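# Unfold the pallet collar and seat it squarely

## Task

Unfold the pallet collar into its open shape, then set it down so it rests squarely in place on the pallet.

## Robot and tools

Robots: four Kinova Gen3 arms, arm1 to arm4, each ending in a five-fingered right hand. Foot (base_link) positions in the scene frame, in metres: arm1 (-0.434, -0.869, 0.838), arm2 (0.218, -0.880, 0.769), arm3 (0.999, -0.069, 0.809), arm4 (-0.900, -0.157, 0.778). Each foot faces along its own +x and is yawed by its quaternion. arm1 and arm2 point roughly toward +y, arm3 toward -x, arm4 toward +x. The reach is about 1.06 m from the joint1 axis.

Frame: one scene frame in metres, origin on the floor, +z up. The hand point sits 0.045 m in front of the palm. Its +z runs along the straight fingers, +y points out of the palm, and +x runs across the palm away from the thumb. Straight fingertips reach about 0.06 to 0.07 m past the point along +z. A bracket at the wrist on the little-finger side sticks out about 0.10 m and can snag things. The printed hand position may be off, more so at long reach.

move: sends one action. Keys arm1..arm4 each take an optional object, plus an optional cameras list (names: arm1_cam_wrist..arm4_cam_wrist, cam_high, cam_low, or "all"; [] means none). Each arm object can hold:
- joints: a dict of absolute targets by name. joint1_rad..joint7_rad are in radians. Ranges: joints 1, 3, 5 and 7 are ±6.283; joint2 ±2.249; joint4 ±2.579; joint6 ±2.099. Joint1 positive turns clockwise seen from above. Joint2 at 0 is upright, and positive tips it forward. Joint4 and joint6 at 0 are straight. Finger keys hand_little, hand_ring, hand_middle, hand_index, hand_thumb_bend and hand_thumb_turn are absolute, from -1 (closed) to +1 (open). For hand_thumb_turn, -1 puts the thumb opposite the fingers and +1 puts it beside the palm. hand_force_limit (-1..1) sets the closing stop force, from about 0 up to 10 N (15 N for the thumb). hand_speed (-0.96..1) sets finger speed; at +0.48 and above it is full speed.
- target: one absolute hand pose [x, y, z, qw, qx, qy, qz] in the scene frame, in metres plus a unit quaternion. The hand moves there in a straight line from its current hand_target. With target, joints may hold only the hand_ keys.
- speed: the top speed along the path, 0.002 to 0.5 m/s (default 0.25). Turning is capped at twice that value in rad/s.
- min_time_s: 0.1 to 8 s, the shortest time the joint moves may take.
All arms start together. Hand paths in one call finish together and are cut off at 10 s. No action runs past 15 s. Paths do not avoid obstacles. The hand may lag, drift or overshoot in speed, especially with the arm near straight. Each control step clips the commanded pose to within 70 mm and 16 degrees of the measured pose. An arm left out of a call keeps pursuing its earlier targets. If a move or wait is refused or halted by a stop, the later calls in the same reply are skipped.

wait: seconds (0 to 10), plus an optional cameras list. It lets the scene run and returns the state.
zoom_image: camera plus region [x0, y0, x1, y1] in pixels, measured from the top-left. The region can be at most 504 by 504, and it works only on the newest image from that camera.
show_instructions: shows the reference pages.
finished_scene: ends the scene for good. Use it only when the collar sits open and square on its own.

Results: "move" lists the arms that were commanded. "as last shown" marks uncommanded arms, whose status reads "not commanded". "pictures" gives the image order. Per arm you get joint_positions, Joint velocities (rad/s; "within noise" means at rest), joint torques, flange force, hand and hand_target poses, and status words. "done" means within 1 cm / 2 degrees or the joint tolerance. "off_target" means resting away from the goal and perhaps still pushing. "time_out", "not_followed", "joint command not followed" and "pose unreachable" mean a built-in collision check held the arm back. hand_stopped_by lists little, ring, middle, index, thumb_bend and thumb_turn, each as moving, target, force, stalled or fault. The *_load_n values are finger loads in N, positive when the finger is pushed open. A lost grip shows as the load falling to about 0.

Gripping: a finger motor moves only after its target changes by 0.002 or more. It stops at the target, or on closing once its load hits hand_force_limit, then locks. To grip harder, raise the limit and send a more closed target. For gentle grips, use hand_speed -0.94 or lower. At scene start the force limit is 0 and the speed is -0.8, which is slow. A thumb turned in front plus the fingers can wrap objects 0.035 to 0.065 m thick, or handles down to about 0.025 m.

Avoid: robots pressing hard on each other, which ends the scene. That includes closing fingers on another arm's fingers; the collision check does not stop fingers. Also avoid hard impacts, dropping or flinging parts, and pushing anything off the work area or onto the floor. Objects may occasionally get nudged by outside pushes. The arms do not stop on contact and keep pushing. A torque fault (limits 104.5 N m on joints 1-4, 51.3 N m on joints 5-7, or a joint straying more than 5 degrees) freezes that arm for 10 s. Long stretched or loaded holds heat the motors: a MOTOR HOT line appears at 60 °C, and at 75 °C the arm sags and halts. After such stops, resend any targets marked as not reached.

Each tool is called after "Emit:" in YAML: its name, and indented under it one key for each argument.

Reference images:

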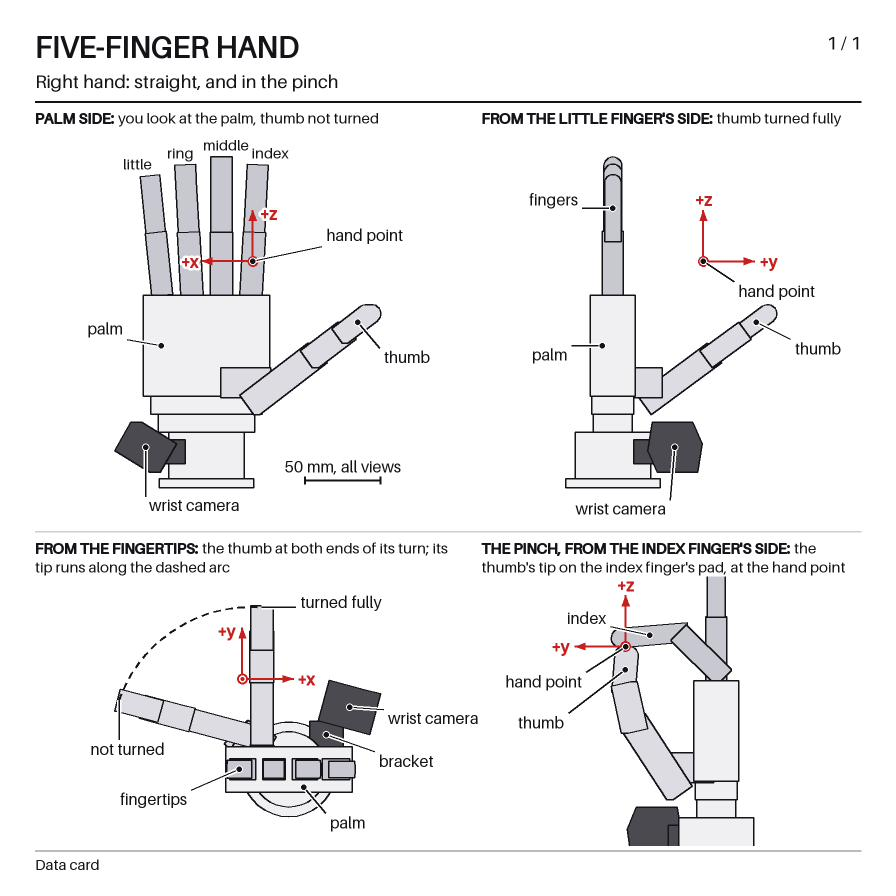

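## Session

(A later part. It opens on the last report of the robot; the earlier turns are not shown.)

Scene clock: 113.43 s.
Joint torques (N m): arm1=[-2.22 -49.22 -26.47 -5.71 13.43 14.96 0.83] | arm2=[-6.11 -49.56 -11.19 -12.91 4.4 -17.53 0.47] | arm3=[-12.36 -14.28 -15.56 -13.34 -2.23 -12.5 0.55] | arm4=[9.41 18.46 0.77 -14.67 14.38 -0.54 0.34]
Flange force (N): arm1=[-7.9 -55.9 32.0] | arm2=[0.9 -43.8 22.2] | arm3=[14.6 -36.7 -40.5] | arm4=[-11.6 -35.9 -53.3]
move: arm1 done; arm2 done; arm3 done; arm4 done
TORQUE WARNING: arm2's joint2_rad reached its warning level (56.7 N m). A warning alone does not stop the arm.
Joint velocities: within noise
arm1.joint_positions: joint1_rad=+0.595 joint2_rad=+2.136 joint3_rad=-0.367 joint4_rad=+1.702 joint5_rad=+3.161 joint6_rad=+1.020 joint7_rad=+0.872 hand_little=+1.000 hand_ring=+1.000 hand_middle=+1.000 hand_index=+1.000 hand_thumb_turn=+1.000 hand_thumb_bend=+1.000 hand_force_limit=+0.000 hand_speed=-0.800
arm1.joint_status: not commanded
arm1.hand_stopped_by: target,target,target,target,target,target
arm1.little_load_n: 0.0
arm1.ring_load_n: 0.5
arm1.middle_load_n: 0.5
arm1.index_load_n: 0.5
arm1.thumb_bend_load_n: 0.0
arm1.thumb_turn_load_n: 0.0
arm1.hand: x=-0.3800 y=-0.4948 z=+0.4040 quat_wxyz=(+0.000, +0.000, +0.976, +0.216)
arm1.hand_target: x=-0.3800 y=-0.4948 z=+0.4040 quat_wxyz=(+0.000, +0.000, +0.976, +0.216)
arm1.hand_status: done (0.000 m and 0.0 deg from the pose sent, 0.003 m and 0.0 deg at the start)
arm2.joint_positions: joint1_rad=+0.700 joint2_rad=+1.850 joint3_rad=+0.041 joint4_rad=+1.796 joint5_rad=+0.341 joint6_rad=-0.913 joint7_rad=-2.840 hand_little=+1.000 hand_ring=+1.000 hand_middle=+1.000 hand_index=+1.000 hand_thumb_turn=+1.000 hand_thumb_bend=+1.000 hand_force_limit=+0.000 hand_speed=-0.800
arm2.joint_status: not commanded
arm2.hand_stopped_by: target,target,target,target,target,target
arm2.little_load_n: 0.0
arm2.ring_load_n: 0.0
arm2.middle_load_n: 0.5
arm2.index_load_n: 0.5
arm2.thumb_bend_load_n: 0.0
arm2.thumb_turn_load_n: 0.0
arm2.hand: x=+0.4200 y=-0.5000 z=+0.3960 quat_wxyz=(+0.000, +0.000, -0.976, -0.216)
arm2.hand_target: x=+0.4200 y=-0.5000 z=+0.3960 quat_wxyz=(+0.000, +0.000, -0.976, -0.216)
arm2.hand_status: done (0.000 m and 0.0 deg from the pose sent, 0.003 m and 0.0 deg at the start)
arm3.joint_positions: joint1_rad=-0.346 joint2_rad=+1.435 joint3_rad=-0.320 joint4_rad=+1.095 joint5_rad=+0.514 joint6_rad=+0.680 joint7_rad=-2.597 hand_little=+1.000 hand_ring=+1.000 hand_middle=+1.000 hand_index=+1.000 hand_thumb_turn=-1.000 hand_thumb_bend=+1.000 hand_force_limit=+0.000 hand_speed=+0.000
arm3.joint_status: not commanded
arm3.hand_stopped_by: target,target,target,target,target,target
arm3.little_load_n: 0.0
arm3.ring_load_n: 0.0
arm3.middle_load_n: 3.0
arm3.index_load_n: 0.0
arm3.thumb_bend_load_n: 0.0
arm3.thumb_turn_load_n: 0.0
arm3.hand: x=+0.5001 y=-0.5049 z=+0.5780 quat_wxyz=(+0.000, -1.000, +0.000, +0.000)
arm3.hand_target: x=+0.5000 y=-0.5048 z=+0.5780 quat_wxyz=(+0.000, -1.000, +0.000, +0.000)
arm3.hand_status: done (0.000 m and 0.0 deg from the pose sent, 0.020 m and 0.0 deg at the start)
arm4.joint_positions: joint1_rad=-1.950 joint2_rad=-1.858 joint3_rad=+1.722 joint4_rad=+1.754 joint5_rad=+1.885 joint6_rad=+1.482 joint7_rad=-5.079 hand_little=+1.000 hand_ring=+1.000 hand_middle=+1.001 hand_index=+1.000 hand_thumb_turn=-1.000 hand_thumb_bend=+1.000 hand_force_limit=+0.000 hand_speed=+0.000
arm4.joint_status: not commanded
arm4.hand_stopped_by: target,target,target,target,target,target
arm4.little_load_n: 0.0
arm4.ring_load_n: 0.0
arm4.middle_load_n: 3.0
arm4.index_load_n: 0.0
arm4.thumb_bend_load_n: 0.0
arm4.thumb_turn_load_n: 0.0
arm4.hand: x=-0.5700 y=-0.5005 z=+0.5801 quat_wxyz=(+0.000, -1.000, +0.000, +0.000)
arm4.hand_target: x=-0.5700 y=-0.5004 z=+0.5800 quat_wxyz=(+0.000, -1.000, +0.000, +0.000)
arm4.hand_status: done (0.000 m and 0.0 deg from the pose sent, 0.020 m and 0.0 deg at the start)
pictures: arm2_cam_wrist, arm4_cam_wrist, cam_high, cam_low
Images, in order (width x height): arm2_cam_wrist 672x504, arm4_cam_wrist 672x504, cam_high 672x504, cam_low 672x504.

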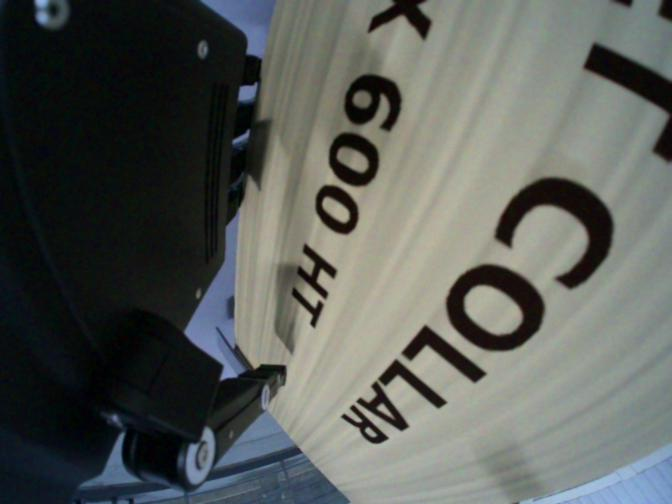

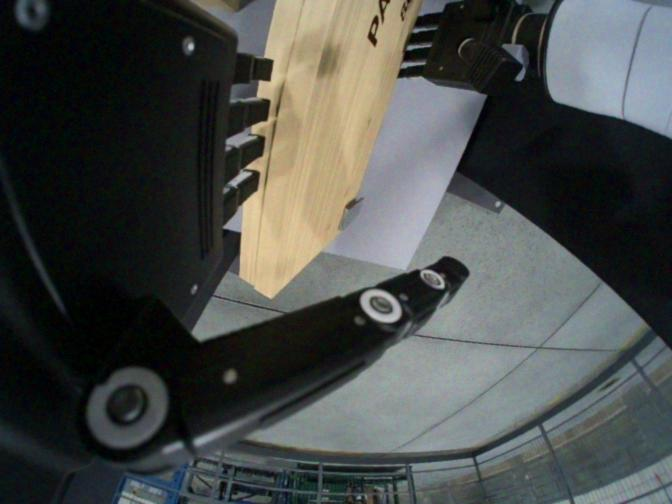

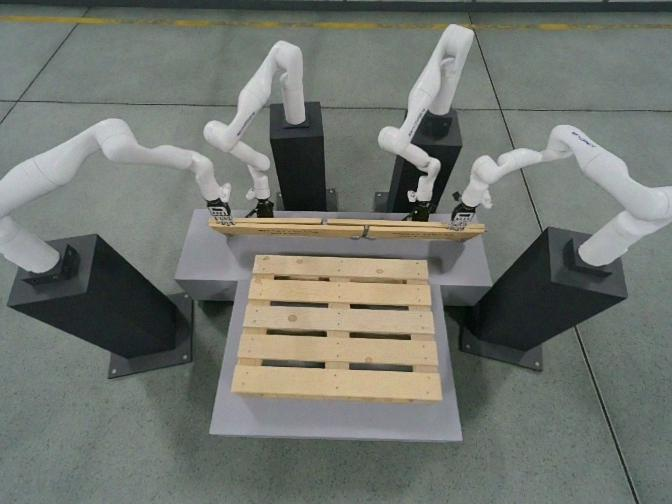

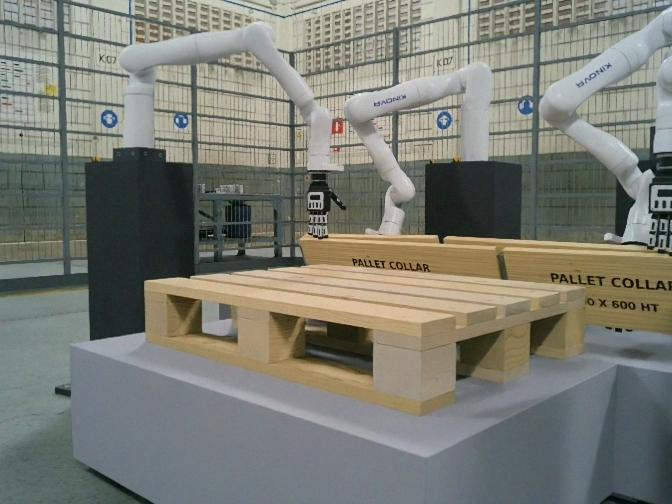

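Emit:
move:
  arm1: {"target": [-0.38, -0.5000, 0.404, 0, 0.0, 0.9763, 0.2164], "speed": 0.02}
  arm2: {"target": [0.42, -0.5050, 0.396, 0, 0.0, 0.9763, 0.2164], "speed": 0.02}
  arm3: {"target": [0.50, -0.5250, 0.585, 0, 1.0, 0.0, 0], "speed": 0.03}
  arm4: {"target": [-0.57, -0.5205, 0.5875, 0, 1.0, 0.0, 0], "speed": 0.03}
  cameras: ["arm4_cam_wrist", "cam_low", "cam_high"]

Emit:
zoom_image:
  camera: "cam_low"
  region: [560, 200, 672, 380]

Emit:
zoom_image:
  camera: "cam_high"
  region: [180, 190, 500, 290]

Scene clock: 115.53 s.
Joint torques (N m): arm1=[0.15 -27.28 -9.9 -0.58 4.58 7.92 0.56] | arm2=[-1.9 -30.81 -3.2 -4.53 1.64 -8.91 0.19] | arm3=[-1.91 -7.52 -2.89 -6.37 0.51 -5.58 0.38] | arm4=[2.95 17.78 -6.31 -3.04 4.37 -0.93 0.02]
Flange force (N): arm1=[-0.9 -19.9 14.3] | arm2=[3.0 -17.7 10.6] | arm3=[13.0 -14.2 -40.3] | arm4=[-4.9 -12.3 -14.5]
move: arm1 done; arm2 done; arm3 done; arm4 done
Joint velocities: within noise
arm1.joint_positions: joint1_rad=+0.601 joint2_rad=+2.141 joint3_rad=-0.360 joint4_rad=+1.710 joint5_rad=+3.169 joint6_rad=+1.031 joint7_rad=+0.870 hand_little=+1.000 hand_ring=+1.000 hand_middle=+1.000 hand_index=+1.000 hand_thumb_turn=+1.000 hand_thumb_bend=+1.000 hand_force_limit=+0.000 hand_speed=-0.800
arm1.joint_status: not commanded
arm1.hand_stopped_by: target,target,target,target,target,target
arm1.little_load_n: 0.0
arm1.ring_load_n: 0.0
arm1.middle_load_n: 0.0
arm1.index_load_n: 0.5
arm1.thumb_bend_load_n: 0.0
arm1.thumb_turn_load_n: -0.5
arm1.hand: x=-0.3800 y=-0.5000 z=+0.4040 quat_wxyz=(+0.000, +0.000, +0.976, +0.216)
arm1.hand_target: x=-0.3800 y=-0.5000 z=+0.4040 quat_wxyz=(+0.000, +0.000, +0.976, +0.216)
arm1.hand_status: done (0.000 m and 0.0 deg from the pose sent, 0.005 m and 0.0 deg at the start)
arm2.joint_positions: joint1_rad=+0.706 joint2_rad=+1.855 joint3_rad=+0.046 joint4_rad=+1.803 joint5_rad=+0.345 joint6_rad=-0.926 joint7_rad=-2.836 hand_little=+1.000 hand_ring=+1.000 hand_middle=+1.000 hand_index=+1.000 hand_thumb_turn=+1.000 hand_thumb_bend=+1.000 hand_force_limit=+0.000 hand_speed=-0.800
arm2.joint_status: not commanded
arm2.hand_stopped_by: target,target,target,target,target,target
arm2.little_load_n: 0.0
arm2.ring_load_n: 0.0
arm2.middle_load_n: 0.5
arm2.index_load_n: 0.5
arm2.thumb_bend_load_n: 0.0
arm2.thumb_turn_load_n: 0.0
arm2.hand: x=+0.4200 y=-0.5050 z=+0.3960 quat_wxyz=(+0.000, +0.000, -0.976, -0.216)
arm2.hand_target: x=+0.4200 y=-0.5050 z=+0.3960 quat_wxyz=(+0.000, +0.000, -0.976, -0.216)
arm2.hand_status: done (0.000 m and 0.0 deg from the pose sent, 0.005 m and 0.0 deg at the start)
arm3.joint_positions: joint1_rad=-0.374 joint2_rad=+1.441 joint3_rad=-0.331 joint4_rad=+1.040 joint5_rad=+0.501 joint6_rad=+0.728 joint7_rad=-2.599 hand_little=+1.000 hand_ring=+1.000 hand_middle=+1.000 hand_index=+1.000 hand_thumb_turn=-1.000 hand_thumb_bend=+1.000 hand_force_limit=+0.000 hand_speed=+0.000
arm3.joint_status: not commanded
arm3.hand_stopped_by: target,target,target,target,target,target
arm3.little_load_n: 0.0
arm3.ring_load_n: 0.0
arm3.middle_load_n: 1.0
arm3.index_load_n: 0.0
arm3.thumb_bend_load_n: 0.0
arm3.thumb_turn_load_n: 0.0
arm3.hand: x=+0.5000 y=-0.5250 z=+0.5850 quat_wxyz=(+0.000, -1.000, +0.000, +0.000)
arm3.hand_target: x=+0.5000 y=-0.5250 z=+0.5850 quat_wxyz=(+0.000, -1.000, +0.000, +0.000)
arm3.hand_status: done (0.000 m and 0.0 deg from the pose sent, 0.021 m and 0.0 deg at the start)
arm4.joint_positions: joint1_rad=-1.934 joint2_rad=-1.837 joint3_rad=+1.709 joint4_rad=+1.719 joint5_rad=+1.859 joint6_rad=+1.480 joint7_rad=-5.024 hand_little=+1.000 hand_ring=+1.000 hand_middle=+1.000 hand_index=+1.000 hand_thumb_turn=-1.000 hand_thumb_bend=+1.000 hand_force_limit=+0.000 hand_speed=+0.000
arm4.joint_status: not commanded
arm4.hand_stopped_by: target,target,target,target,target,target
arm4.little_load_n: 0.0
arm4.ring_load_n: 0.0
arm4.middle_load_n: 1.0
arm4.index_load_n: 0.0
arm4.thumb_bend_load_n: 0.0
arm4.thumb_turn_load_n: 0.0
arm4.hand: x=-0.5700 y=-0.5205 z=+0.5875 quat_wxyz=(+0.000, -1.000, +0.000, +0.000)
arm4.hand_target: x=-0.5700 y=-0.5205 z=+0.5875 quat_wxyz=(+0.000, -1.000, +0.000, +0.000)
arm4.hand_status: done (0.000 m and 0.0 deg from the pose sent, 0.021 m and 0.0 deg at the start)
pictures: arm4_cam_wrist, cam_high, cam_low
Images, in order (width x height): arm4_cam_wrist 672x504, cam_high 672x504, cam_low 672x504.

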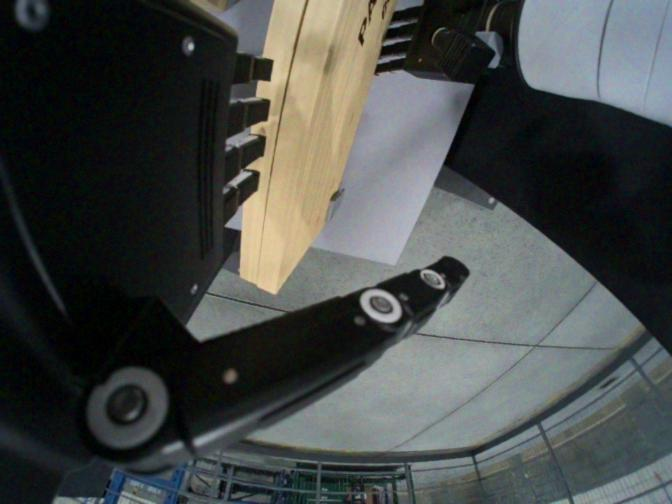

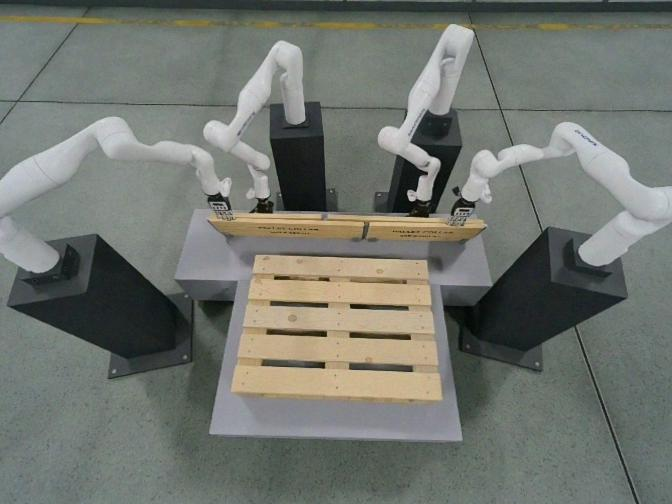

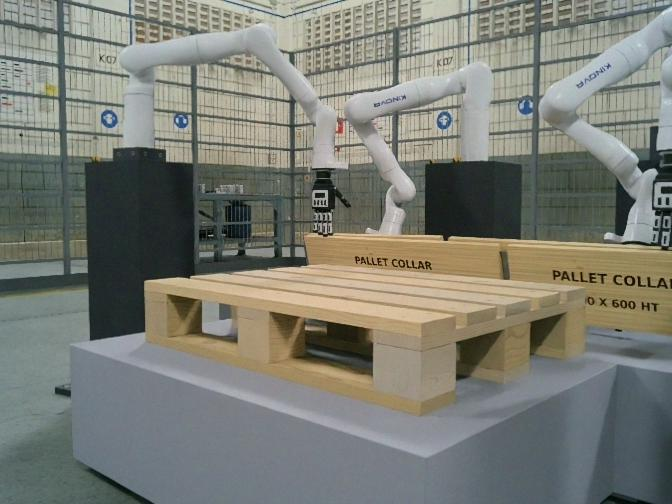

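Scaled by 2.800 from the camera's image (finer frame: 960x720).

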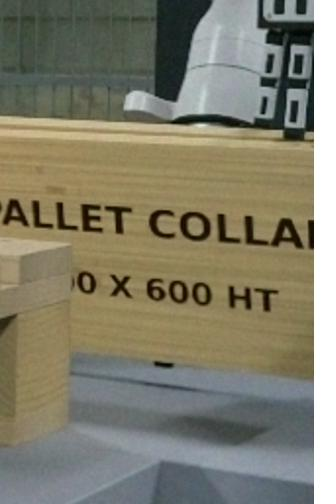

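Scaled by 1.575 from the camera's image (finer frame: 960x720).

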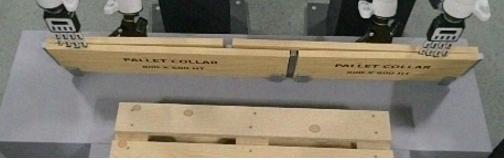

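Emit:
move:
  arm1: {"target": [-0.38, -0.5150, 0.404, 0, 0.0, 0.9763, 0.2164], "speed": 0.03}
  arm2: {"target": [0.42, -0.5200, 0.396, 0, 0.0, 0.9763, 0.2164], "speed": 0.03}
  arm3: {"target": [0.50, -0.5450, 0.588, 0, 1.0, 0.0, 0], "speed": 0.03}
  arm4: {"target": [-0.57, -0.5405, 0.590, 0, 1.0, 0.0, 0], "speed": 0.03}
  cameras: ["arm4_cam_wrist", "arm3_cam_wrist", "cam_low", "cam_high"]

Emit:
zoom_image:
  camera: "cam_low"
  region: [560, 200, 672, 380]

Emit:
zoom_image:
  camera: "cam_high"
  region: [180, 190, 500, 290]

Scene clock: 117.47 s.
Joint torques (N m): arm1=[15.49 56.81 67.07 55.73 -1.29 5.17 0.4] | arm2=[0.77 -13.57 2.3 3.54 -0.16 -1.07 -0.26] | arm3=[3.67 -5.97 3.32 -0.4 1.7 0.38 0.14] | arm4=[0.21 11.87 -4.36 -0.98 1.44 -1.93 -0.02]
Flange force (N): arm1=[55.2 218.5 159.2] | arm2=[2.0 4.3 0.3] | arm3=[6.2 2.6 -30.5] | arm4=[-5.0 -5.0 -20.4]
move: arm1 done; arm2 done; arm3 done; arm4 done
TORQUE WARNING: arm1's joint3_rad reached its warning level (56.7 N m). A warning alone does not stop the arm.
Joint velocities: arm1=[0.005 0 0 -0.001 0 -0.001 0.007] | arm2=[within noise] | arm3=[within noise] | arm4=[within noise]
arm1.joint_positions: joint1_rad=+0.624 joint2_rad=+2.154 joint3_rad=-0.347 joint4_rad=+1.726 joint5_rad=+3.194 joint6_rad=+1.061 joint7_rad=+0.869 hand_little=+1.000 hand_ring=+1.000 hand_middle=+1.000 hand_index=+1.000 hand_thumb_turn=+1.000 hand_thumb_bend=+1.000 hand_force_limit=+0.000 hand_speed=-0.800
arm1.joint_status: not commanded
arm1.hand_stopped_by: target,target,target,target,target,target
arm1.little_load_n: 0.0
arm1.ring_load_n: 0.0
arm1.middle_load_n: 1.0
arm1.index_load_n: 0.0
arm1.thumb_bend_load_n: 0.0
arm1.thumb_turn_load_n: 0.0
arm1.hand: x=-0.3777 y=-0.5092 z=+0.4061 quat_wxyz=(+0.002, +0.001, +0.975, +0.221)
arm1.hand_target: x=-0.3800 y=-0.5150 z=+0.4040 quat_wxyz=(+0.000, +0.000, +0.976, +0.216)
arm1.hand_status: done (0.007 m and 0.6 deg from the pose sent, 0.015 m and 0.0 deg at the start)
arm2.joint_positions: joint1_rad=+0.724 joint2_rad=+1.871 joint3_rad=+0.059 joint4_rad=+1.824 joint5_rad=+0.357 joint6_rad=-0.962 joint7_rad=-2.825 hand_little=+1.000 hand_ring=+1.000 hand_middle=+1.000 hand_index=+1.000 hand_thumb_turn=+1.000 hand_thumb_bend=+1.000 hand_force_limit=+0.000 hand_speed=-0.800
arm2.joint_status: not commanded
arm2.hand_stopped_by: target,target,target,target,target,target
arm2.little_load_n: 0.0
arm2.ring_load_n: 0.0
arm2.middle_load_n: 0.0
arm2.index_load_n: 0.0
arm2.thumb_bend_load_n: 0.0
arm2.thumb_turn_load_n: 0.0
arm2.hand: x=+0.4200 y=-0.5200 z=+0.3960 quat_wxyz=(+0.000, +0.000, -0.976, -0.216)
arm2.hand_target: x=+0.4200 y=-0.5200 z=+0.3960 quat_wxyz=(+0.000, +0.000, -0.976, -0.216)
arm2.hand_status: done (0.000 m and 0.0 deg from the pose sent, 0.015 m and 0.0 deg at the start)
arm3.joint_positions: joint1_rad=-0.402 joint2_rad=+1.458 joint3_rad=-0.341 joint4_rad=+0.973 joint5_rad=+0.490 joint6_rad=+0.775 joint7_rad=-2.599 hand_little=+1.000 hand_ring=+1.000 hand_middle=+0.999 hand_index=+1.000 hand_thumb_turn=-1.000 hand_thumb_bend=+1.000 hand_force_limit=+0.000 hand_speed=+0.000
arm3.joint_status: not commanded
arm3.hand_stopped_by: target,target,target,target,target,target
arm3.little_load_n: 0.0
arm3.ring_load_n: 0.0
arm3.middle_load_n: -10.5
arm3.index_load_n: 0.0
arm3.thumb_bend_load_n: 0.0
arm3.thumb_turn_load_n: 0.0
arm3.hand: x=+0.5000 y=-0.5450 z=+0.5880 quat_wxyz=(+0.000, -1.000, +0.000, +0.000)
arm3.hand_target: x=+0.5000 y=-0.5450 z=+0.5880 quat_wxyz=(+0.000, -1.000, +0.000, +0.000)
arm3.hand_status: done (0.000 m and 0.0 deg from the pose sent, 0.020 m and 0.0 deg at the start)
arm4.joint_positions: joint1_rad=-1.921 joint2_rad=-1.826 joint3_rad=+1.701 joint4_rad=+1.674 joint5_rad=+1.842 joint6_rad=+1.472 joint7_rad=-4.965 hand_little=+1.000 hand_ring=+1.000 hand_middle=+1.000 hand_index=+1.000 hand_thumb_turn=-1.000 hand_thumb_bend=+1.000 hand_force_limit=+0.000 hand_speed=+0.000
arm4.joint_status: not commanded
arm4.hand_stopped_by: target,target,target,target,target,target
arm4.little_load_n: 0.0
arm4.ring_load_n: 0.0
arm4.middle_load_n: 0.0
arm4.index_load_n: 0.0
arm4.thumb_bend_load_n: -0.5
arm4.thumb_turn_load_n: 0.0
arm4.hand: x=-0.5700 y=-0.5405 z=+0.5900 quat_wxyz=(+0.000, -1.000, +0.000, +0.000)
arm4.hand_target: x=-0.5700 y=-0.5405 z=+0.5900 quat_wxyz=(+0.000, -1.000, +0.000, +0.000)
arm4.hand_status: done (0.000 m and 0.0 deg from the pose sent, 0.020 m and 0.0 deg at the start)
pictures: arm3_cam_wrist, arm4_cam_wrist, cam_high, cam_low
Images, in order (width x height): arm3_cam_wrist 672x504, arm4_cam_wrist 672x504, cam_high 672x504, cam_low 672x504.

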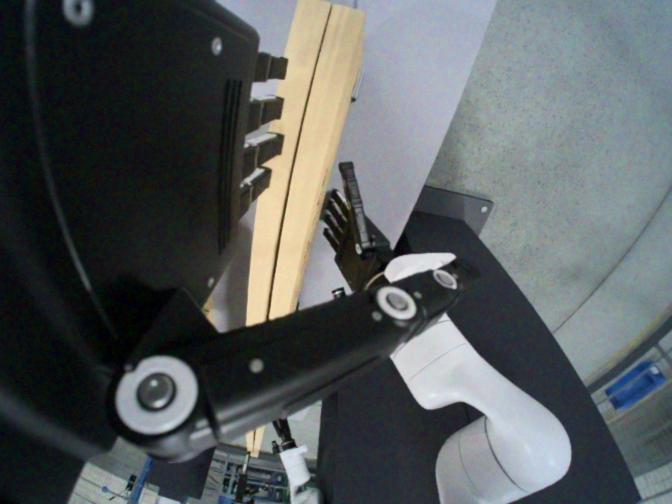

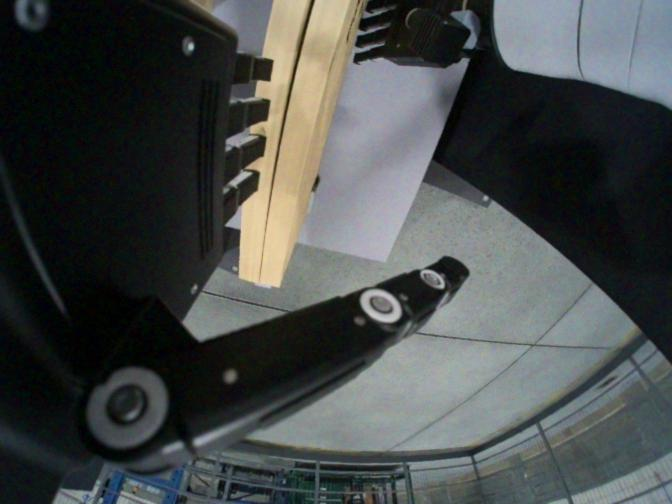

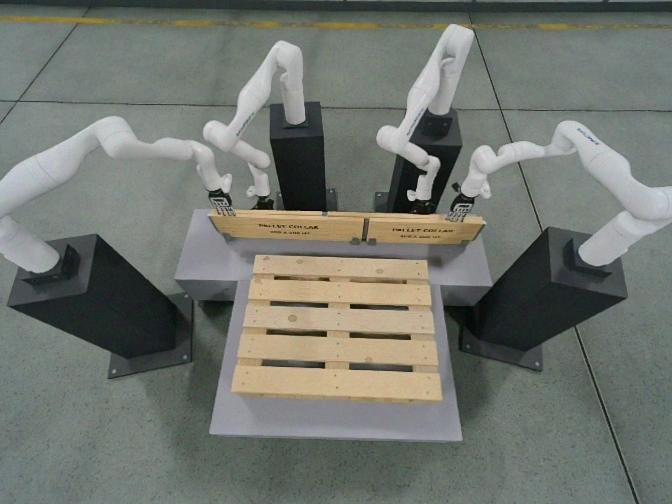

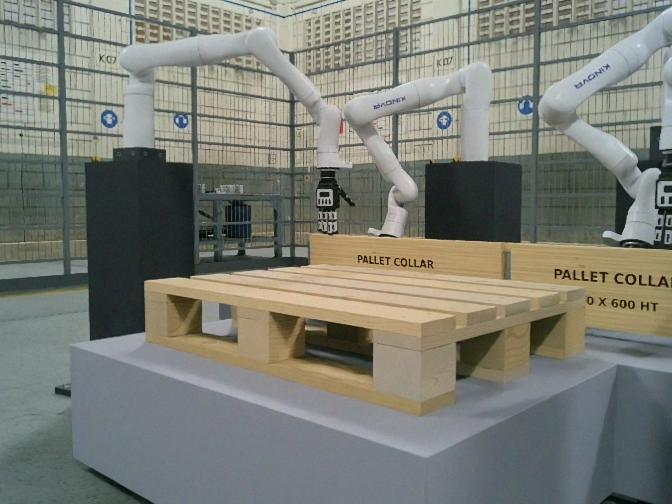

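Scaled by 2.800 from the camera's image (finer frame: 960x720).

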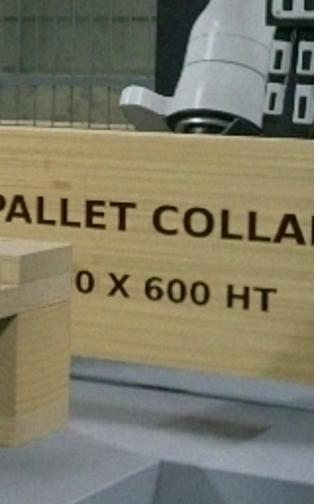

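Scaled by 1.575 from the camera's image (finer frame: 960x720).

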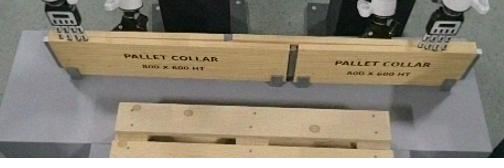

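Emit:
move:
  arm1: {"target": [-0.380, -0.505, 0.404, 0, 0.0, 0.9763, 0.2164], "speed": 0.03}
  cameras: ["arm1_cam_wrist"]

Emit:
zoom_image:
  camera: "arm1_cam_wrist"
  region: [200, 30, 400, 280]

Scene clock: 118.83 s.
Joint torques (N m): arm1=[-0.17 -2.72 1.06 8.64 -0.1 1.46 0.23] | arm2=[0.8 -13.61 2.32 3.58 -0.16 -1.09 -0.23] | arm3=[3.66 -5.95 3.27 -0.29 1.67 0.43 0.16] | arm4=[-0.34 11.42 -4.56 -0.48 0.97 -2.16 -0.04]
Flange force (N): arm1=[-6.9 19.0 7.7] | arm2=[2.0 4.3 0.5] | arm3=[5.9 2.8 -30.4] | arm4=[-5.3 -3.7 -19.8]
move: arm1 done
TORQUE WARNING: arm1's joint3_rad reached its warning level (56.7 N m). A warning alone does not stop the arm.
Joint velocities: within noise
arm1.joint_positions: joint1_rad=+0.612 joint2_rad=+2.148 joint3_rad=-0.356 joint4_rad=+1.717 joint5_rad=+3.178 joint6_rad=+1.040 joint7_rad=+0.874 hand_little=+1.000 hand_ring=+1.000 hand_middle=+1.000 hand_index=+1.000 hand_thumb_turn=+1.000 hand_thumb_bend=+1.000 hand_force_limit=+0.000 hand_speed=-0.800
arm1.joint_status: not commanded
arm1.hand_stopped_by: target,target,target,target,target,target
arm1.little_load_n: 0.0
arm1.ring_load_n: 0.0
arm1.middle_load_n: 0.0
arm1.index_load_n: 0.0
arm1.thumb_bend_load_n: 0.0
arm1.thumb_turn_load_n: 0.0
arm1.hand: x=-0.3801 y=-0.5051 z=+0.4039 quat_wxyz=(+0.000, +0.000, +0.976, +0.216)
arm1.hand_target: x=-0.3800 y=-0.5050 z=+0.4040 quat_wxyz=(+0.000, +0.000, +0.976, +0.216)
arm1.hand_status: done (0.000 m and 0.0 deg from the pose sent, 0.005 m and 0.6 deg at the start)
arm2, arm3, arm4: as last shown
arm4.thumb_bend_load_n: 0.0
Images, in order (width x height): arm1_cam_wrist 672x504.

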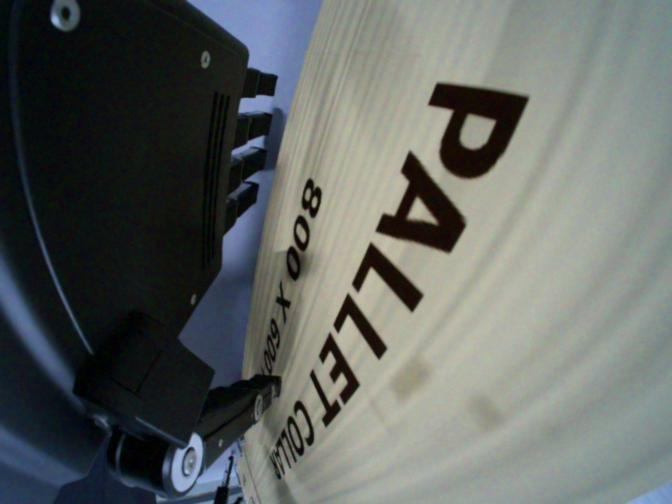

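Scaled by 2.016 from the camera's image (finer frame: 960x720).

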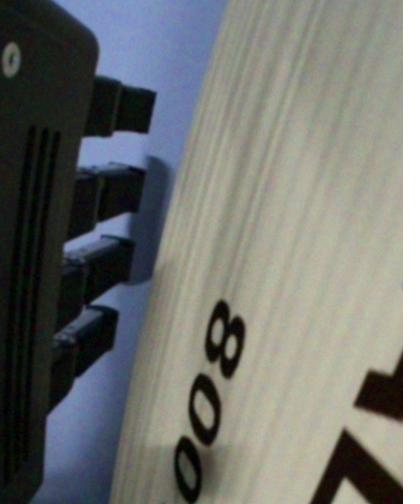

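Emit:
move:
  arm3: {"target": [0.50, -0.5450, 0.594, 0, 1.0, 0.0, 0], "speed": 0.03}
  arm4: {"target": [-0.57, -0.5405, 0.596, 0, 1.0, 0.0, 0], "speed": 0.03}
  cameras: ["arm4_cam_wrist", "arm3_cam_wrist", "cam_low", "cam_high"]

Emit:
zoom_image:
  camera: "cam_high"
  region: [180, 190, 500, 290]

Emit:
zoom_image:
  camera: "arm3_cam_wrist"
  region: [220, 0, 420, 300]

Scene clock: 120.23 s.
Joint torques (N m): arm1=[-0.02 -5.08 0.6 7.23 0.07 1.45 0.21] | arm2=[0.78 -13.61 2.3 3.6 -0.18 -1.11 -0.23] | arm3=[-0.86 -24.04 -3.75 -5.2 -0.21 -0.2 0.21] | arm4=[0.67 16.59 -7.56 1.35 -0.21 -0.26 -0.06]
Flange force (N): arm1=[-4.3 15.1 5.0] | arm2=[1.8 4.3 0.6] | arm3=[1.4 -2.7 -0.2] | arm4=[-0.3 -2.1 -2.0]
move: arm3 done; arm4 done
Joint velocities: within noise
arm1, arm2: as last shown
arm1.hand: x=-0.3800 y=-0.5050 z=+0.4040 quat_wxyz=(+0.000, +0.000, +0.976, +0.216)
arm3.joint_positions: joint1_rad=-0.401 joint2_rad=+1.445 joint3_rad=-0.342 joint4_rad=+0.982 joint5_rad=+0.489 joint6_rad=+0.779 joint7_rad=-2.600 hand_little=+1.000 hand_ring=+1.000 hand_middle=+1.000 hand_index=+1.000 hand_thumb_turn=-1.000 hand_thumb_bend=+1.000 hand_force_limit=+0.000 hand_speed=+0.000
arm3.joint_status: not commanded
arm3.hand_stopped_by: target,target,target,target,target,target
arm3.little_load_n: 0.0
arm3.ring_load_n: 0.0
arm3.middle_load_n: 0.0
arm3.index_load_n: 0.0
arm3.thumb_bend_load_n: 0.0
arm3.thumb_turn_load_n: 0.0
arm3.hand: x=+0.5000 y=-0.5450 z=+0.5940 quat_wxyz=(+0.000, -1.000, +0.000, +0.000)
arm3.hand_target: x=+0.5000 y=-0.5450 z=+0.5940 quat_wxyz=(+0.000, -1.000, +0.000, +0.000)
arm3.hand_status: done (0.000 m and 0.0 deg from the pose sent, 0.006 m and 0.0 deg at the start)
arm4.joint_positions: joint1_rad=-1.921 joint2_rad=-1.816 joint3_rad=+1.694 joint4_rad=+1.681 joint5_rad=+1.833 joint6_rad=+1.480 joint7_rad=-4.968 hand_little=+1.000 hand_ring=+1.000 hand_middle=+1.000 hand_index=+1.000 hand_thumb_turn=-1.000 hand_thumb_bend=+1.000 hand_force_limit=+0.000 hand_speed=+0.000
arm4.joint_status: not commanded
arm4.hand_stopped_by: target,target,target,target,target,target
arm4.little_load_n: 0.0
arm4.ring_load_n: 0.0
arm4.middle_load_n: 0.0
arm4.index_load_n: 0.0
arm4.thumb_bend_load_n: 0.0
arm4.thumb_turn_load_n: 0.0
arm4.hand: x=-0.5700 y=-0.5405 z=+0.5960 quat_wxyz=(+0.000, -1.000, +0.000, +0.000)
arm4.hand_target: x=-0.5700 y=-0.5405 z=+0.5960 quat_wxyz=(+0.000, -1.000, +0.000, +0.000)
arm4.hand_status: done (0.000 m and 0.0 deg from the pose sent, 0.006 m and 0.0 deg at the start)
pictures: arm3_cam_wrist, arm4_cam_wrist, cam_high, cam_low
Images, in order (width x height): arm3_cam_wrist 672x504, arm4_cam_wrist 672x504, cam_high 672x504, cam_low 672x504.

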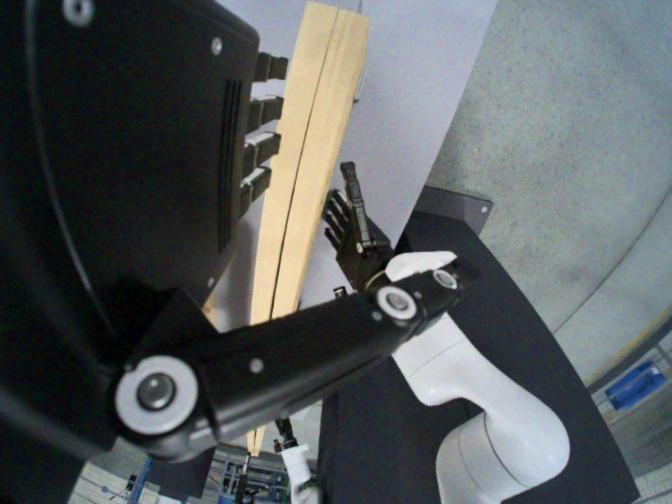

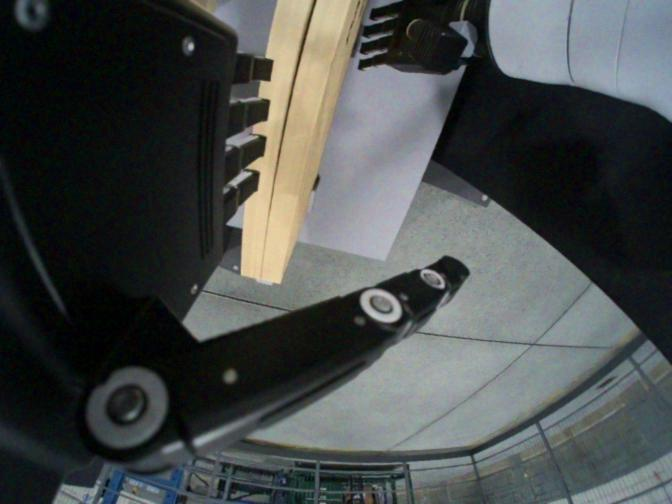

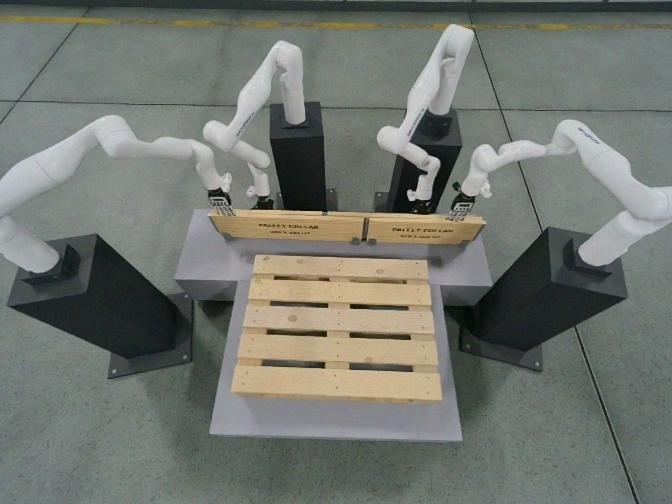

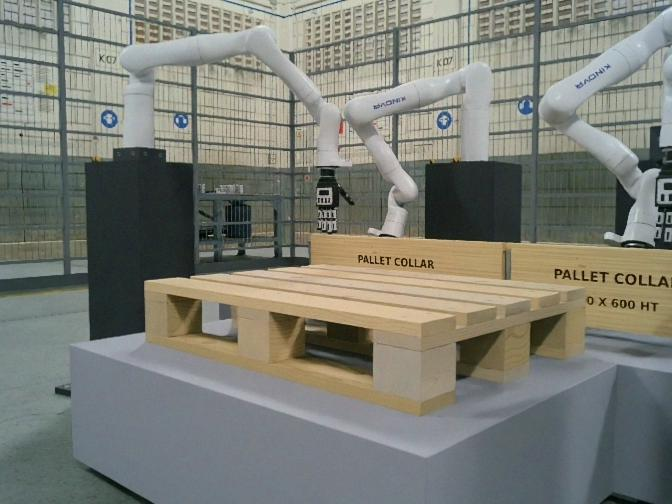

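Scaled by 1.575 from the camera's image (finer frame: 960x720).

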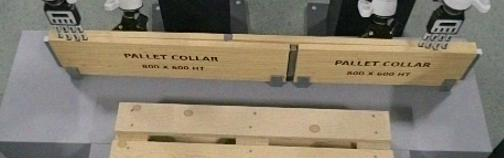

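Scaled by 1.680 from the camera's image (finer frame: 960x720).

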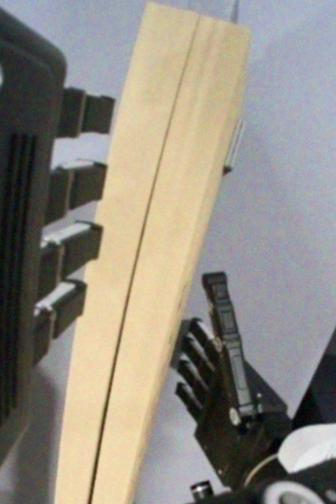

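Emit:
move:
  arm3: {"target": [0.50, -0.5300, 0.625, 0, 1.0, 0.0, 0], "speed": 0.1}
  arm4: {"target": [-0.57, -0.5255, 0.625, 0, 1.0, 0.0, 0], "speed": 0.1}

Emit:
move:
  arm3: {"target": [0.545, -0.5170, 0.580, 0, 1.0, 0.0, 0], "speed": 0.1}
  arm4: {"target": [-0.60, -0.5130, 0.580, 0, 1.0, 0.0, 0], "speed": 0.1}
  cameras: ["arm4_cam_wrist", "arm3_cam_wrist", "cam_high"]

Emit:
zoom_image:
  camera: "arm3_cam_wrist"
  region: [180, 0, 500, 320]

Emit:
zoom_image:
  camera: "arm4_cam_wrist"
  region: [180, 0, 500, 320]

Scene clock: 122.70 s.
Joint torques (N m): arm1=[-0.04 -4.99 0.6 7.14 0.05 1.46 0.2] | arm2=[0.78 -13.6 2.27 3.6 -0.19 -1.07 -0.23] | arm3=[-0.91 -23.68 -3.92 -5.11 -0.21 -0.19 0.22] | arm4=[0.7 16.38 -7.61 1.03 -0.19 -0.26 -0.08]
Flange force (N): arm1=[-4.5 15.2 4.6] | arm2=[1.8 4.2 0.5] | arm3=[1.1 -2.5 0.1] | arm4=[-0.3 -2.1 -1.8]
move: arm3 done; arm4 done
Joint velocities: within noise
arm1, arm2: as last shown
arm2.thumb_bend_load_n: -0.5
arm3.joint_positions: joint1_rad=-0.372 joint2_rad=+1.364 joint3_rad=-0.343 joint4_rad=+1.080 joint5_rad=+0.490 joint6_rad=+0.767 joint7_rad=-2.604 hand_little=+1.000 hand_ring=+1.000 hand_middle=+1.000 hand_index=+1.000 hand_thumb_turn=-1.000 hand_thumb_bend=+1.000 hand_force_limit=+0.000 hand_speed=+0.000
arm3.joint_status: not commanded
arm3.hand_stopped_by: target,target,target,target,target,target
arm3.little_load_n: 0.0
arm3.ring_load_n: 0.0
arm3.middle_load_n: 0.0
arm3.index_load_n: 0.0
arm3.thumb_bend_load_n: 0.0
arm3.thumb_turn_load_n: 0.0
arm3.hand: x=+0.5000 y=-0.5300 z=+0.6250 quat_wxyz=(+0.000, -1.000, +0.000, +0.000)
arm3.hand_target: x=+0.5000 y=-0.5300 z=+0.6250 quat_wxyz=(+0.000, -1.000, +0.000, +0.000)
arm3.hand_status: done (0.000 m and 0.0 deg from the pose sent, 0.034 m and 0.0 deg at the start)
arm4.joint_positions: joint1_rad=-1.930 joint2_rad=-1.777 joint3_rad=+1.661 joint4_rad=+1.746 joint5_rad=+1.793 joint6_rad=+1.521 joint7_rad=-5.029 hand_little=+1.000 hand_ring=+1.000 hand_middle=+1.000 hand_index=+1.000 hand_thumb_turn=-1.000 hand_thumb_bend=+1.000 hand_force_limit=+0.000 hand_speed=+0.000
arm4.joint_status: not commanded
arm4.hand_stopped_by: target,target,target,target,target,target
arm4.little_load_n: 0.0
arm4.ring_load_n: 0.0
arm4.middle_load_n: 0.0
arm4.index_load_n: 0.0
arm4.thumb_bend_load_n: 0.0
arm4.thumb_turn_load_n: 0.0
arm4.hand: x=-0.5700 y=-0.5255 z=+0.6250 quat_wxyz=(+0.000, -1.000, +0.000, +0.000)
arm4.hand_target: x=-0.5700 y=-0.5255 z=+0.6250 quat_wxyz=(+0.000, -1.000, +0.000, +0.000)
arm4.hand_status: done (0.000 m and 0.0 deg from the pose sent, 0.033 m and 0.0 deg at the start)
pictures: none

Scene clock: 123.87 s.
Joint torques (N m): arm1=[-0.06 -5.1 0.64 7.16 0.06 1.45 0.19] | arm2=[0.81 -13.6 2.3 3.55 -0.16 -1.07 -0.2] | arm3=[-0.91 -22.67 -3.66 -4.04 -0.17 -0.21 0.22] | arm4=[0.78 15.35 -7.23 1.75 -0.27 -0.26 -0.08]
Flange force (N): arm1=[-4.3 15.0 4.8] | arm2=[2.0 4.3 0.4] | arm3=[0.9 -2.5 0.2] | arm4=[-0.1 -2.2 -2.0]
move: arm3 done; arm4 done
Joint velocities: within noise
arm1, arm2: as last shown
arm2.thumb_bend_load_n: 0.0
arm3.joint_positions: joint1_rad=-0.413 joint2_rad=+1.391 joint3_rad=-0.290 joint4_rad=+1.226 joint5_rad=+0.523 joint6_rad=+0.592 joint7_rad=-2.705 hand_little=+1.000 hand_ring=+1.000 hand_middle=+1.000 hand_index=+1.000 hand_thumb_turn=-1.000 hand_thumb_bend=+1.000 hand_force_limit=+0.000 hand_speed=+0.000
arm3.joint_status: not commanded
arm3.hand_stopped_by: target,target,target,target,target,target
arm3.little_load_n: 0.0
arm3.ring_load_n: 0.0
arm3.middle_load_n: 0.0
arm3.index_load_n: 0.0
arm3.thumb_bend_load_n: 0.0
arm3.thumb_turn_load_n: 0.0
arm3.hand: x=+0.5450 y=-0.5170 z=+0.5799 quat_wxyz=(+0.000, -1.000, +0.000, +0.000)
arm3.hand_target: x=+0.5450 y=-0.5170 z=+0.5800 quat_wxyz=(+0.000, -1.000, +0.000, +0.000)
arm3.hand_status: done (0.000 m and 0.0 deg from the pose sent, 0.065 m and 0.0 deg at the start)
arm4.joint_positions: joint1_rad=-1.868 joint2_rad=-1.854 joint3_rad=+1.743 joint4_rad=+1.806 joint5_rad=+1.891 joint6_rad=+1.477 joint7_rad=-5.053 hand_little=+1.000 hand_ring=+1.000 hand_middle=+1.000 hand_index=+1.000 hand_thumb_turn=-1.000 hand_thumb_bend=+1.000 hand_force_limit=+0.000 hand_speed=+0.000
arm4.joint_status: not commanded
arm4.hand_stopped_by: target,target,target,target,target,target
arm4.little_load_n: 0.0
arm4.ring_load_n: 0.0
arm4.middle_load_n: 0.0
arm4.index_load_n: 0.5
arm4.thumb_bend_load_n: 0.0
arm4.thumb_turn_load_n: 0.5
arm4.hand: x=-0.6000 y=-0.5130 z=+0.5800 quat_wxyz=(+0.000, -1.000, +0.000, +0.000)
arm4.hand_target: x=-0.6000 y=-0.5130 z=+0.5800 quat_wxyz=(+0.000, -1.000, +0.000, +0.000)
arm4.hand_status: done (0.000 m and 0.0 deg from the pose sent, 0.056 m and 0.0 deg at the start)
pictures: arm3_cam_wrist, arm4_cam_wrist, cam_high
Images, in order (width x height): arm3_cam_wrist 672x504, arm4_cam_wrist 672x504, cam_high 672x504.

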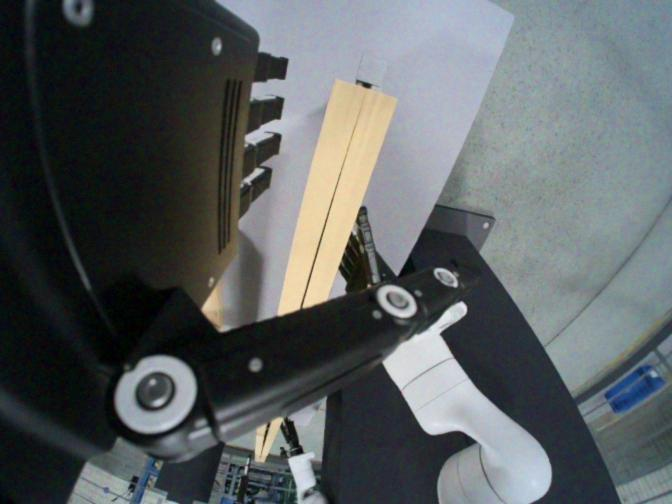

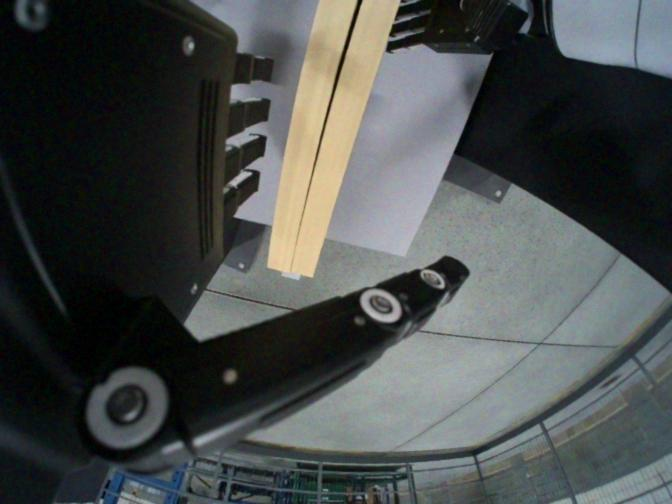

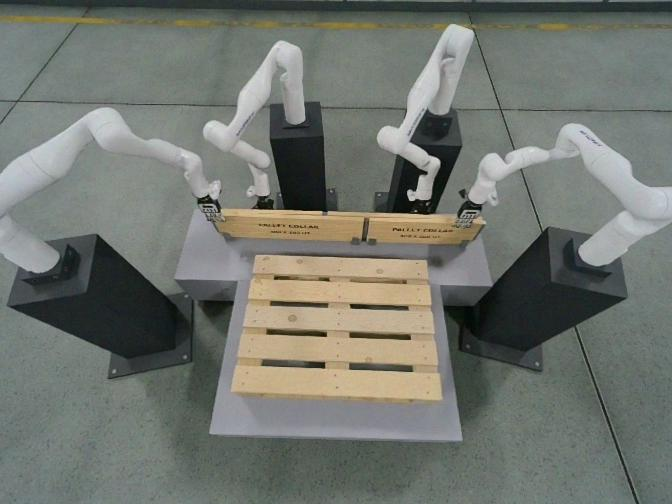

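Scaled by 1.575 from the camera's image (finer frame: 960x720).

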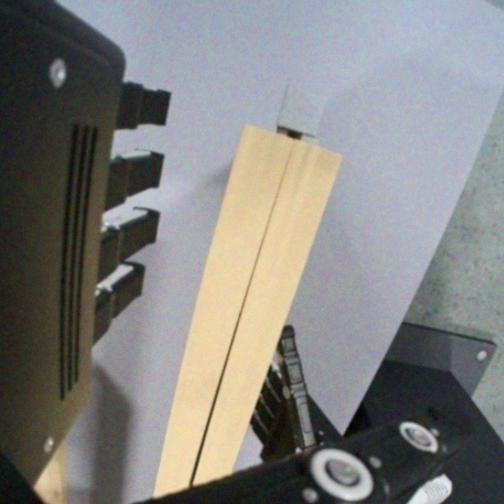

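Scaled by 1.575 from the camera's image (finer frame: 960x720).

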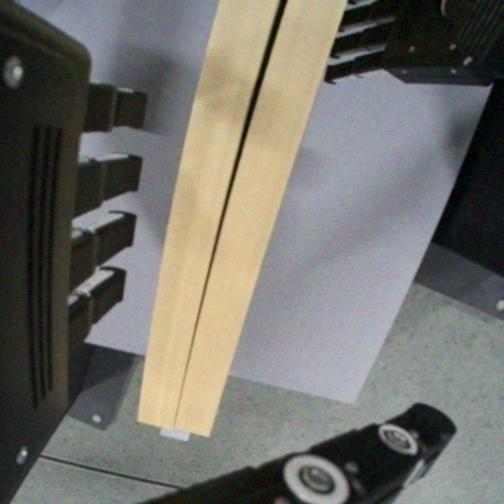

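Emit:
move:
  arm3: {"target": [0.545, -0.5170, 0.49, 0, 1.0, 0.0, 0], "speed": 0.08}
  arm4: {"target": [-0.60, -0.5130, 0.49, 0, 1.0, 0.0, 0], "speed": 0.08}
  cameras: ["arm4_cam_wrist", "arm3_cam_wrist", "cam_high", "cam_low"]

Scene clock: 127.27 s.
Joint torques (N m): arm1=[-0.03 -5.07 0.62 7.18 0.1 1.44 0.22] | arm2=[0.82 -13.62 2.31 3.59 -0.19 -1.1 -0.23] | arm3=[-0.94 -22.78 -3.42 -3.85 -0.21 -0.19 0.24] | arm4=[0.73 14.91 -6.83 2.69 -0.23 -0.27 -0.05]
Flange force (N): arm1=[-4.3 15.1 4.9] | arm2=[1.9 4.3 0.6] | arm3=[1.6 -3.2 -0.6] | arm4=[-0.1 -2.1 -2.7]
move: arm3 done; arm4 done
Joint velocities: within noise
arm1, arm2: as last shown
arm3.joint_positions: joint1_rad=-0.431 joint2_rad=+1.593 joint3_rad=-0.277 joint4_rad=+1.049 joint5_rad=+0.536 joint6_rad=+0.559 joint7_rad=-2.684 hand_little=+1.000 hand_ring=+1.000 hand_middle=+1.000 hand_index=+1.000 hand_thumb_turn=-1.000 hand_thumb_bend=+1.000 hand_force_limit=+0.000 hand_speed=+0.000
arm3.joint_status: not commanded
arm3.hand_stopped_by: target,target,target,target,target,target
arm3.little_load_n: 0.0
arm3.ring_load_n: 0.0
arm3.middle_load_n: 0.0
arm3.index_load_n: 0.0
arm3.thumb_bend_load_n: 0.0
arm3.thumb_turn_load_n: 0.0
arm3.hand: x=+0.5450 y=-0.5170 z=+0.4900 quat_wxyz=(+0.000, -1.000, +0.000, +0.000)
arm3.hand_target: x=+0.5450 y=-0.5170 z=+0.4900 quat_wxyz=(+0.000, -1.000, +0.000, +0.000)
arm3.hand_status: done (0.000 m and 0.0 deg from the pose sent, 0.090 m and 0.0 deg at the start)
arm4.joint_positions: joint1_rad=-1.873 joint2_rad=-1.991 joint3_rad=+1.850 joint4_rad=+1.664 joint5_rad=+2.029 joint6_rad=+1.358 joint7_rad=-4.986 hand_little=+1.000 hand_ring=+1.000 hand_middle=+1.000 hand_index=+1.000 hand_thumb_turn=-1.000 hand_thumb_bend=+1.000 hand_force_limit=+0.000 hand_speed=+0.000
arm4.joint_status: not commanded
arm4.hand_stopped_by: target,target,target,target,target,target
arm4.little_load_n: 0.0
arm4.ring_load_n: 0.0
arm4.middle_load_n: 0.0
arm4.index_load_n: 0.0
arm4.thumb_bend_load_n: 0.0
arm4.thumb_turn_load_n: 0.0
arm4.hand: x=-0.6000 y=-0.5130 z=+0.4900 quat_wxyz=(+0.000, -1.000, +0.000, +0.000)
arm4.hand_target: x=-0.6000 y=-0.5130 z=+0.4900 quat_wxyz=(+0.000, -1.000, +0.000, +0.000)
arm4.hand_status: done (0.000 m and 0.0 deg from the pose sent, 0.090 m and 0.0 deg at the start)
pictures: arm3_cam_wrist, arm4_cam_wrist, cam_high, cam_low
Images, in order (width x height): arm3_cam_wrist 672x504, arm4_cam_wrist 672x504, cam_high 672x504, cam_low 672x504.

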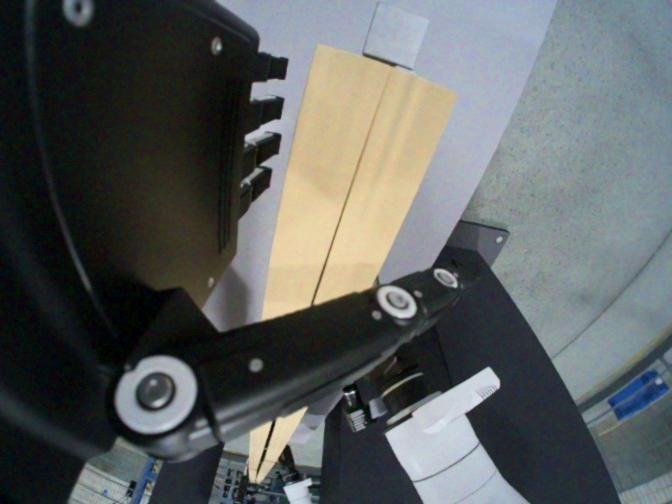

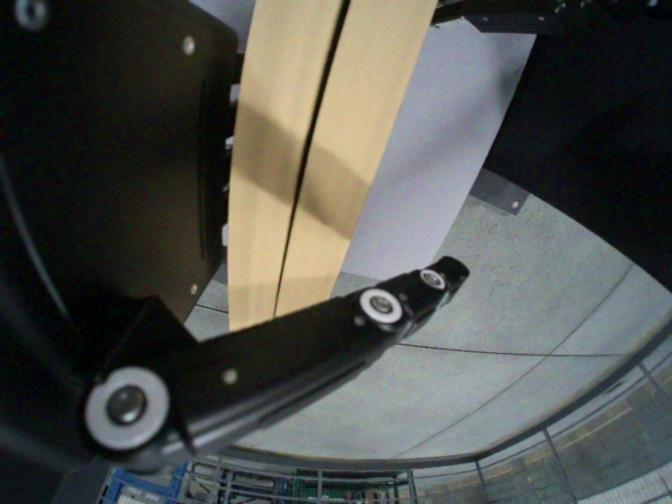

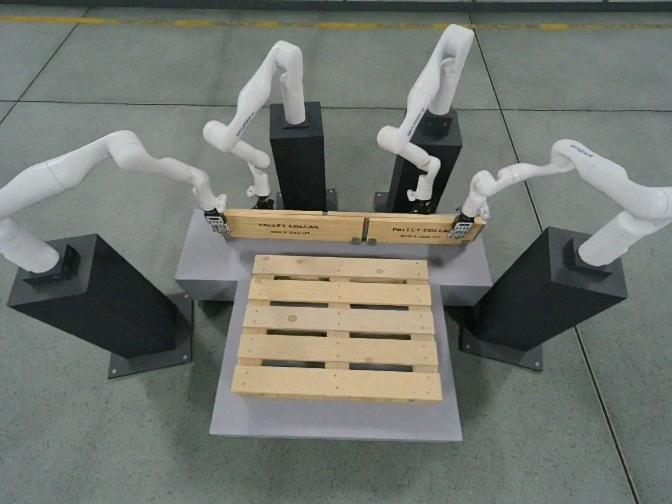

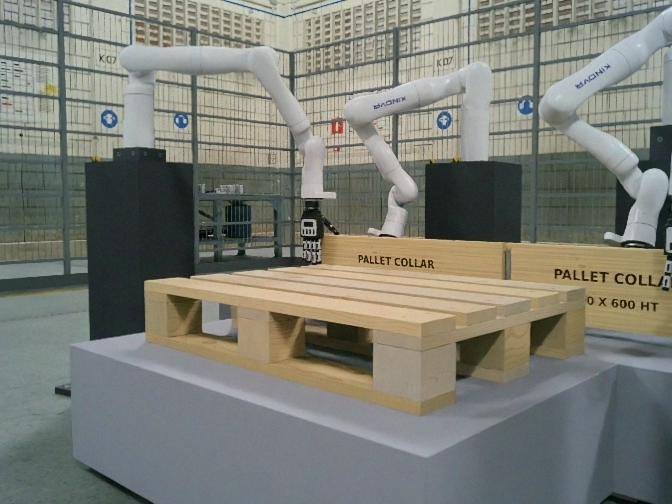

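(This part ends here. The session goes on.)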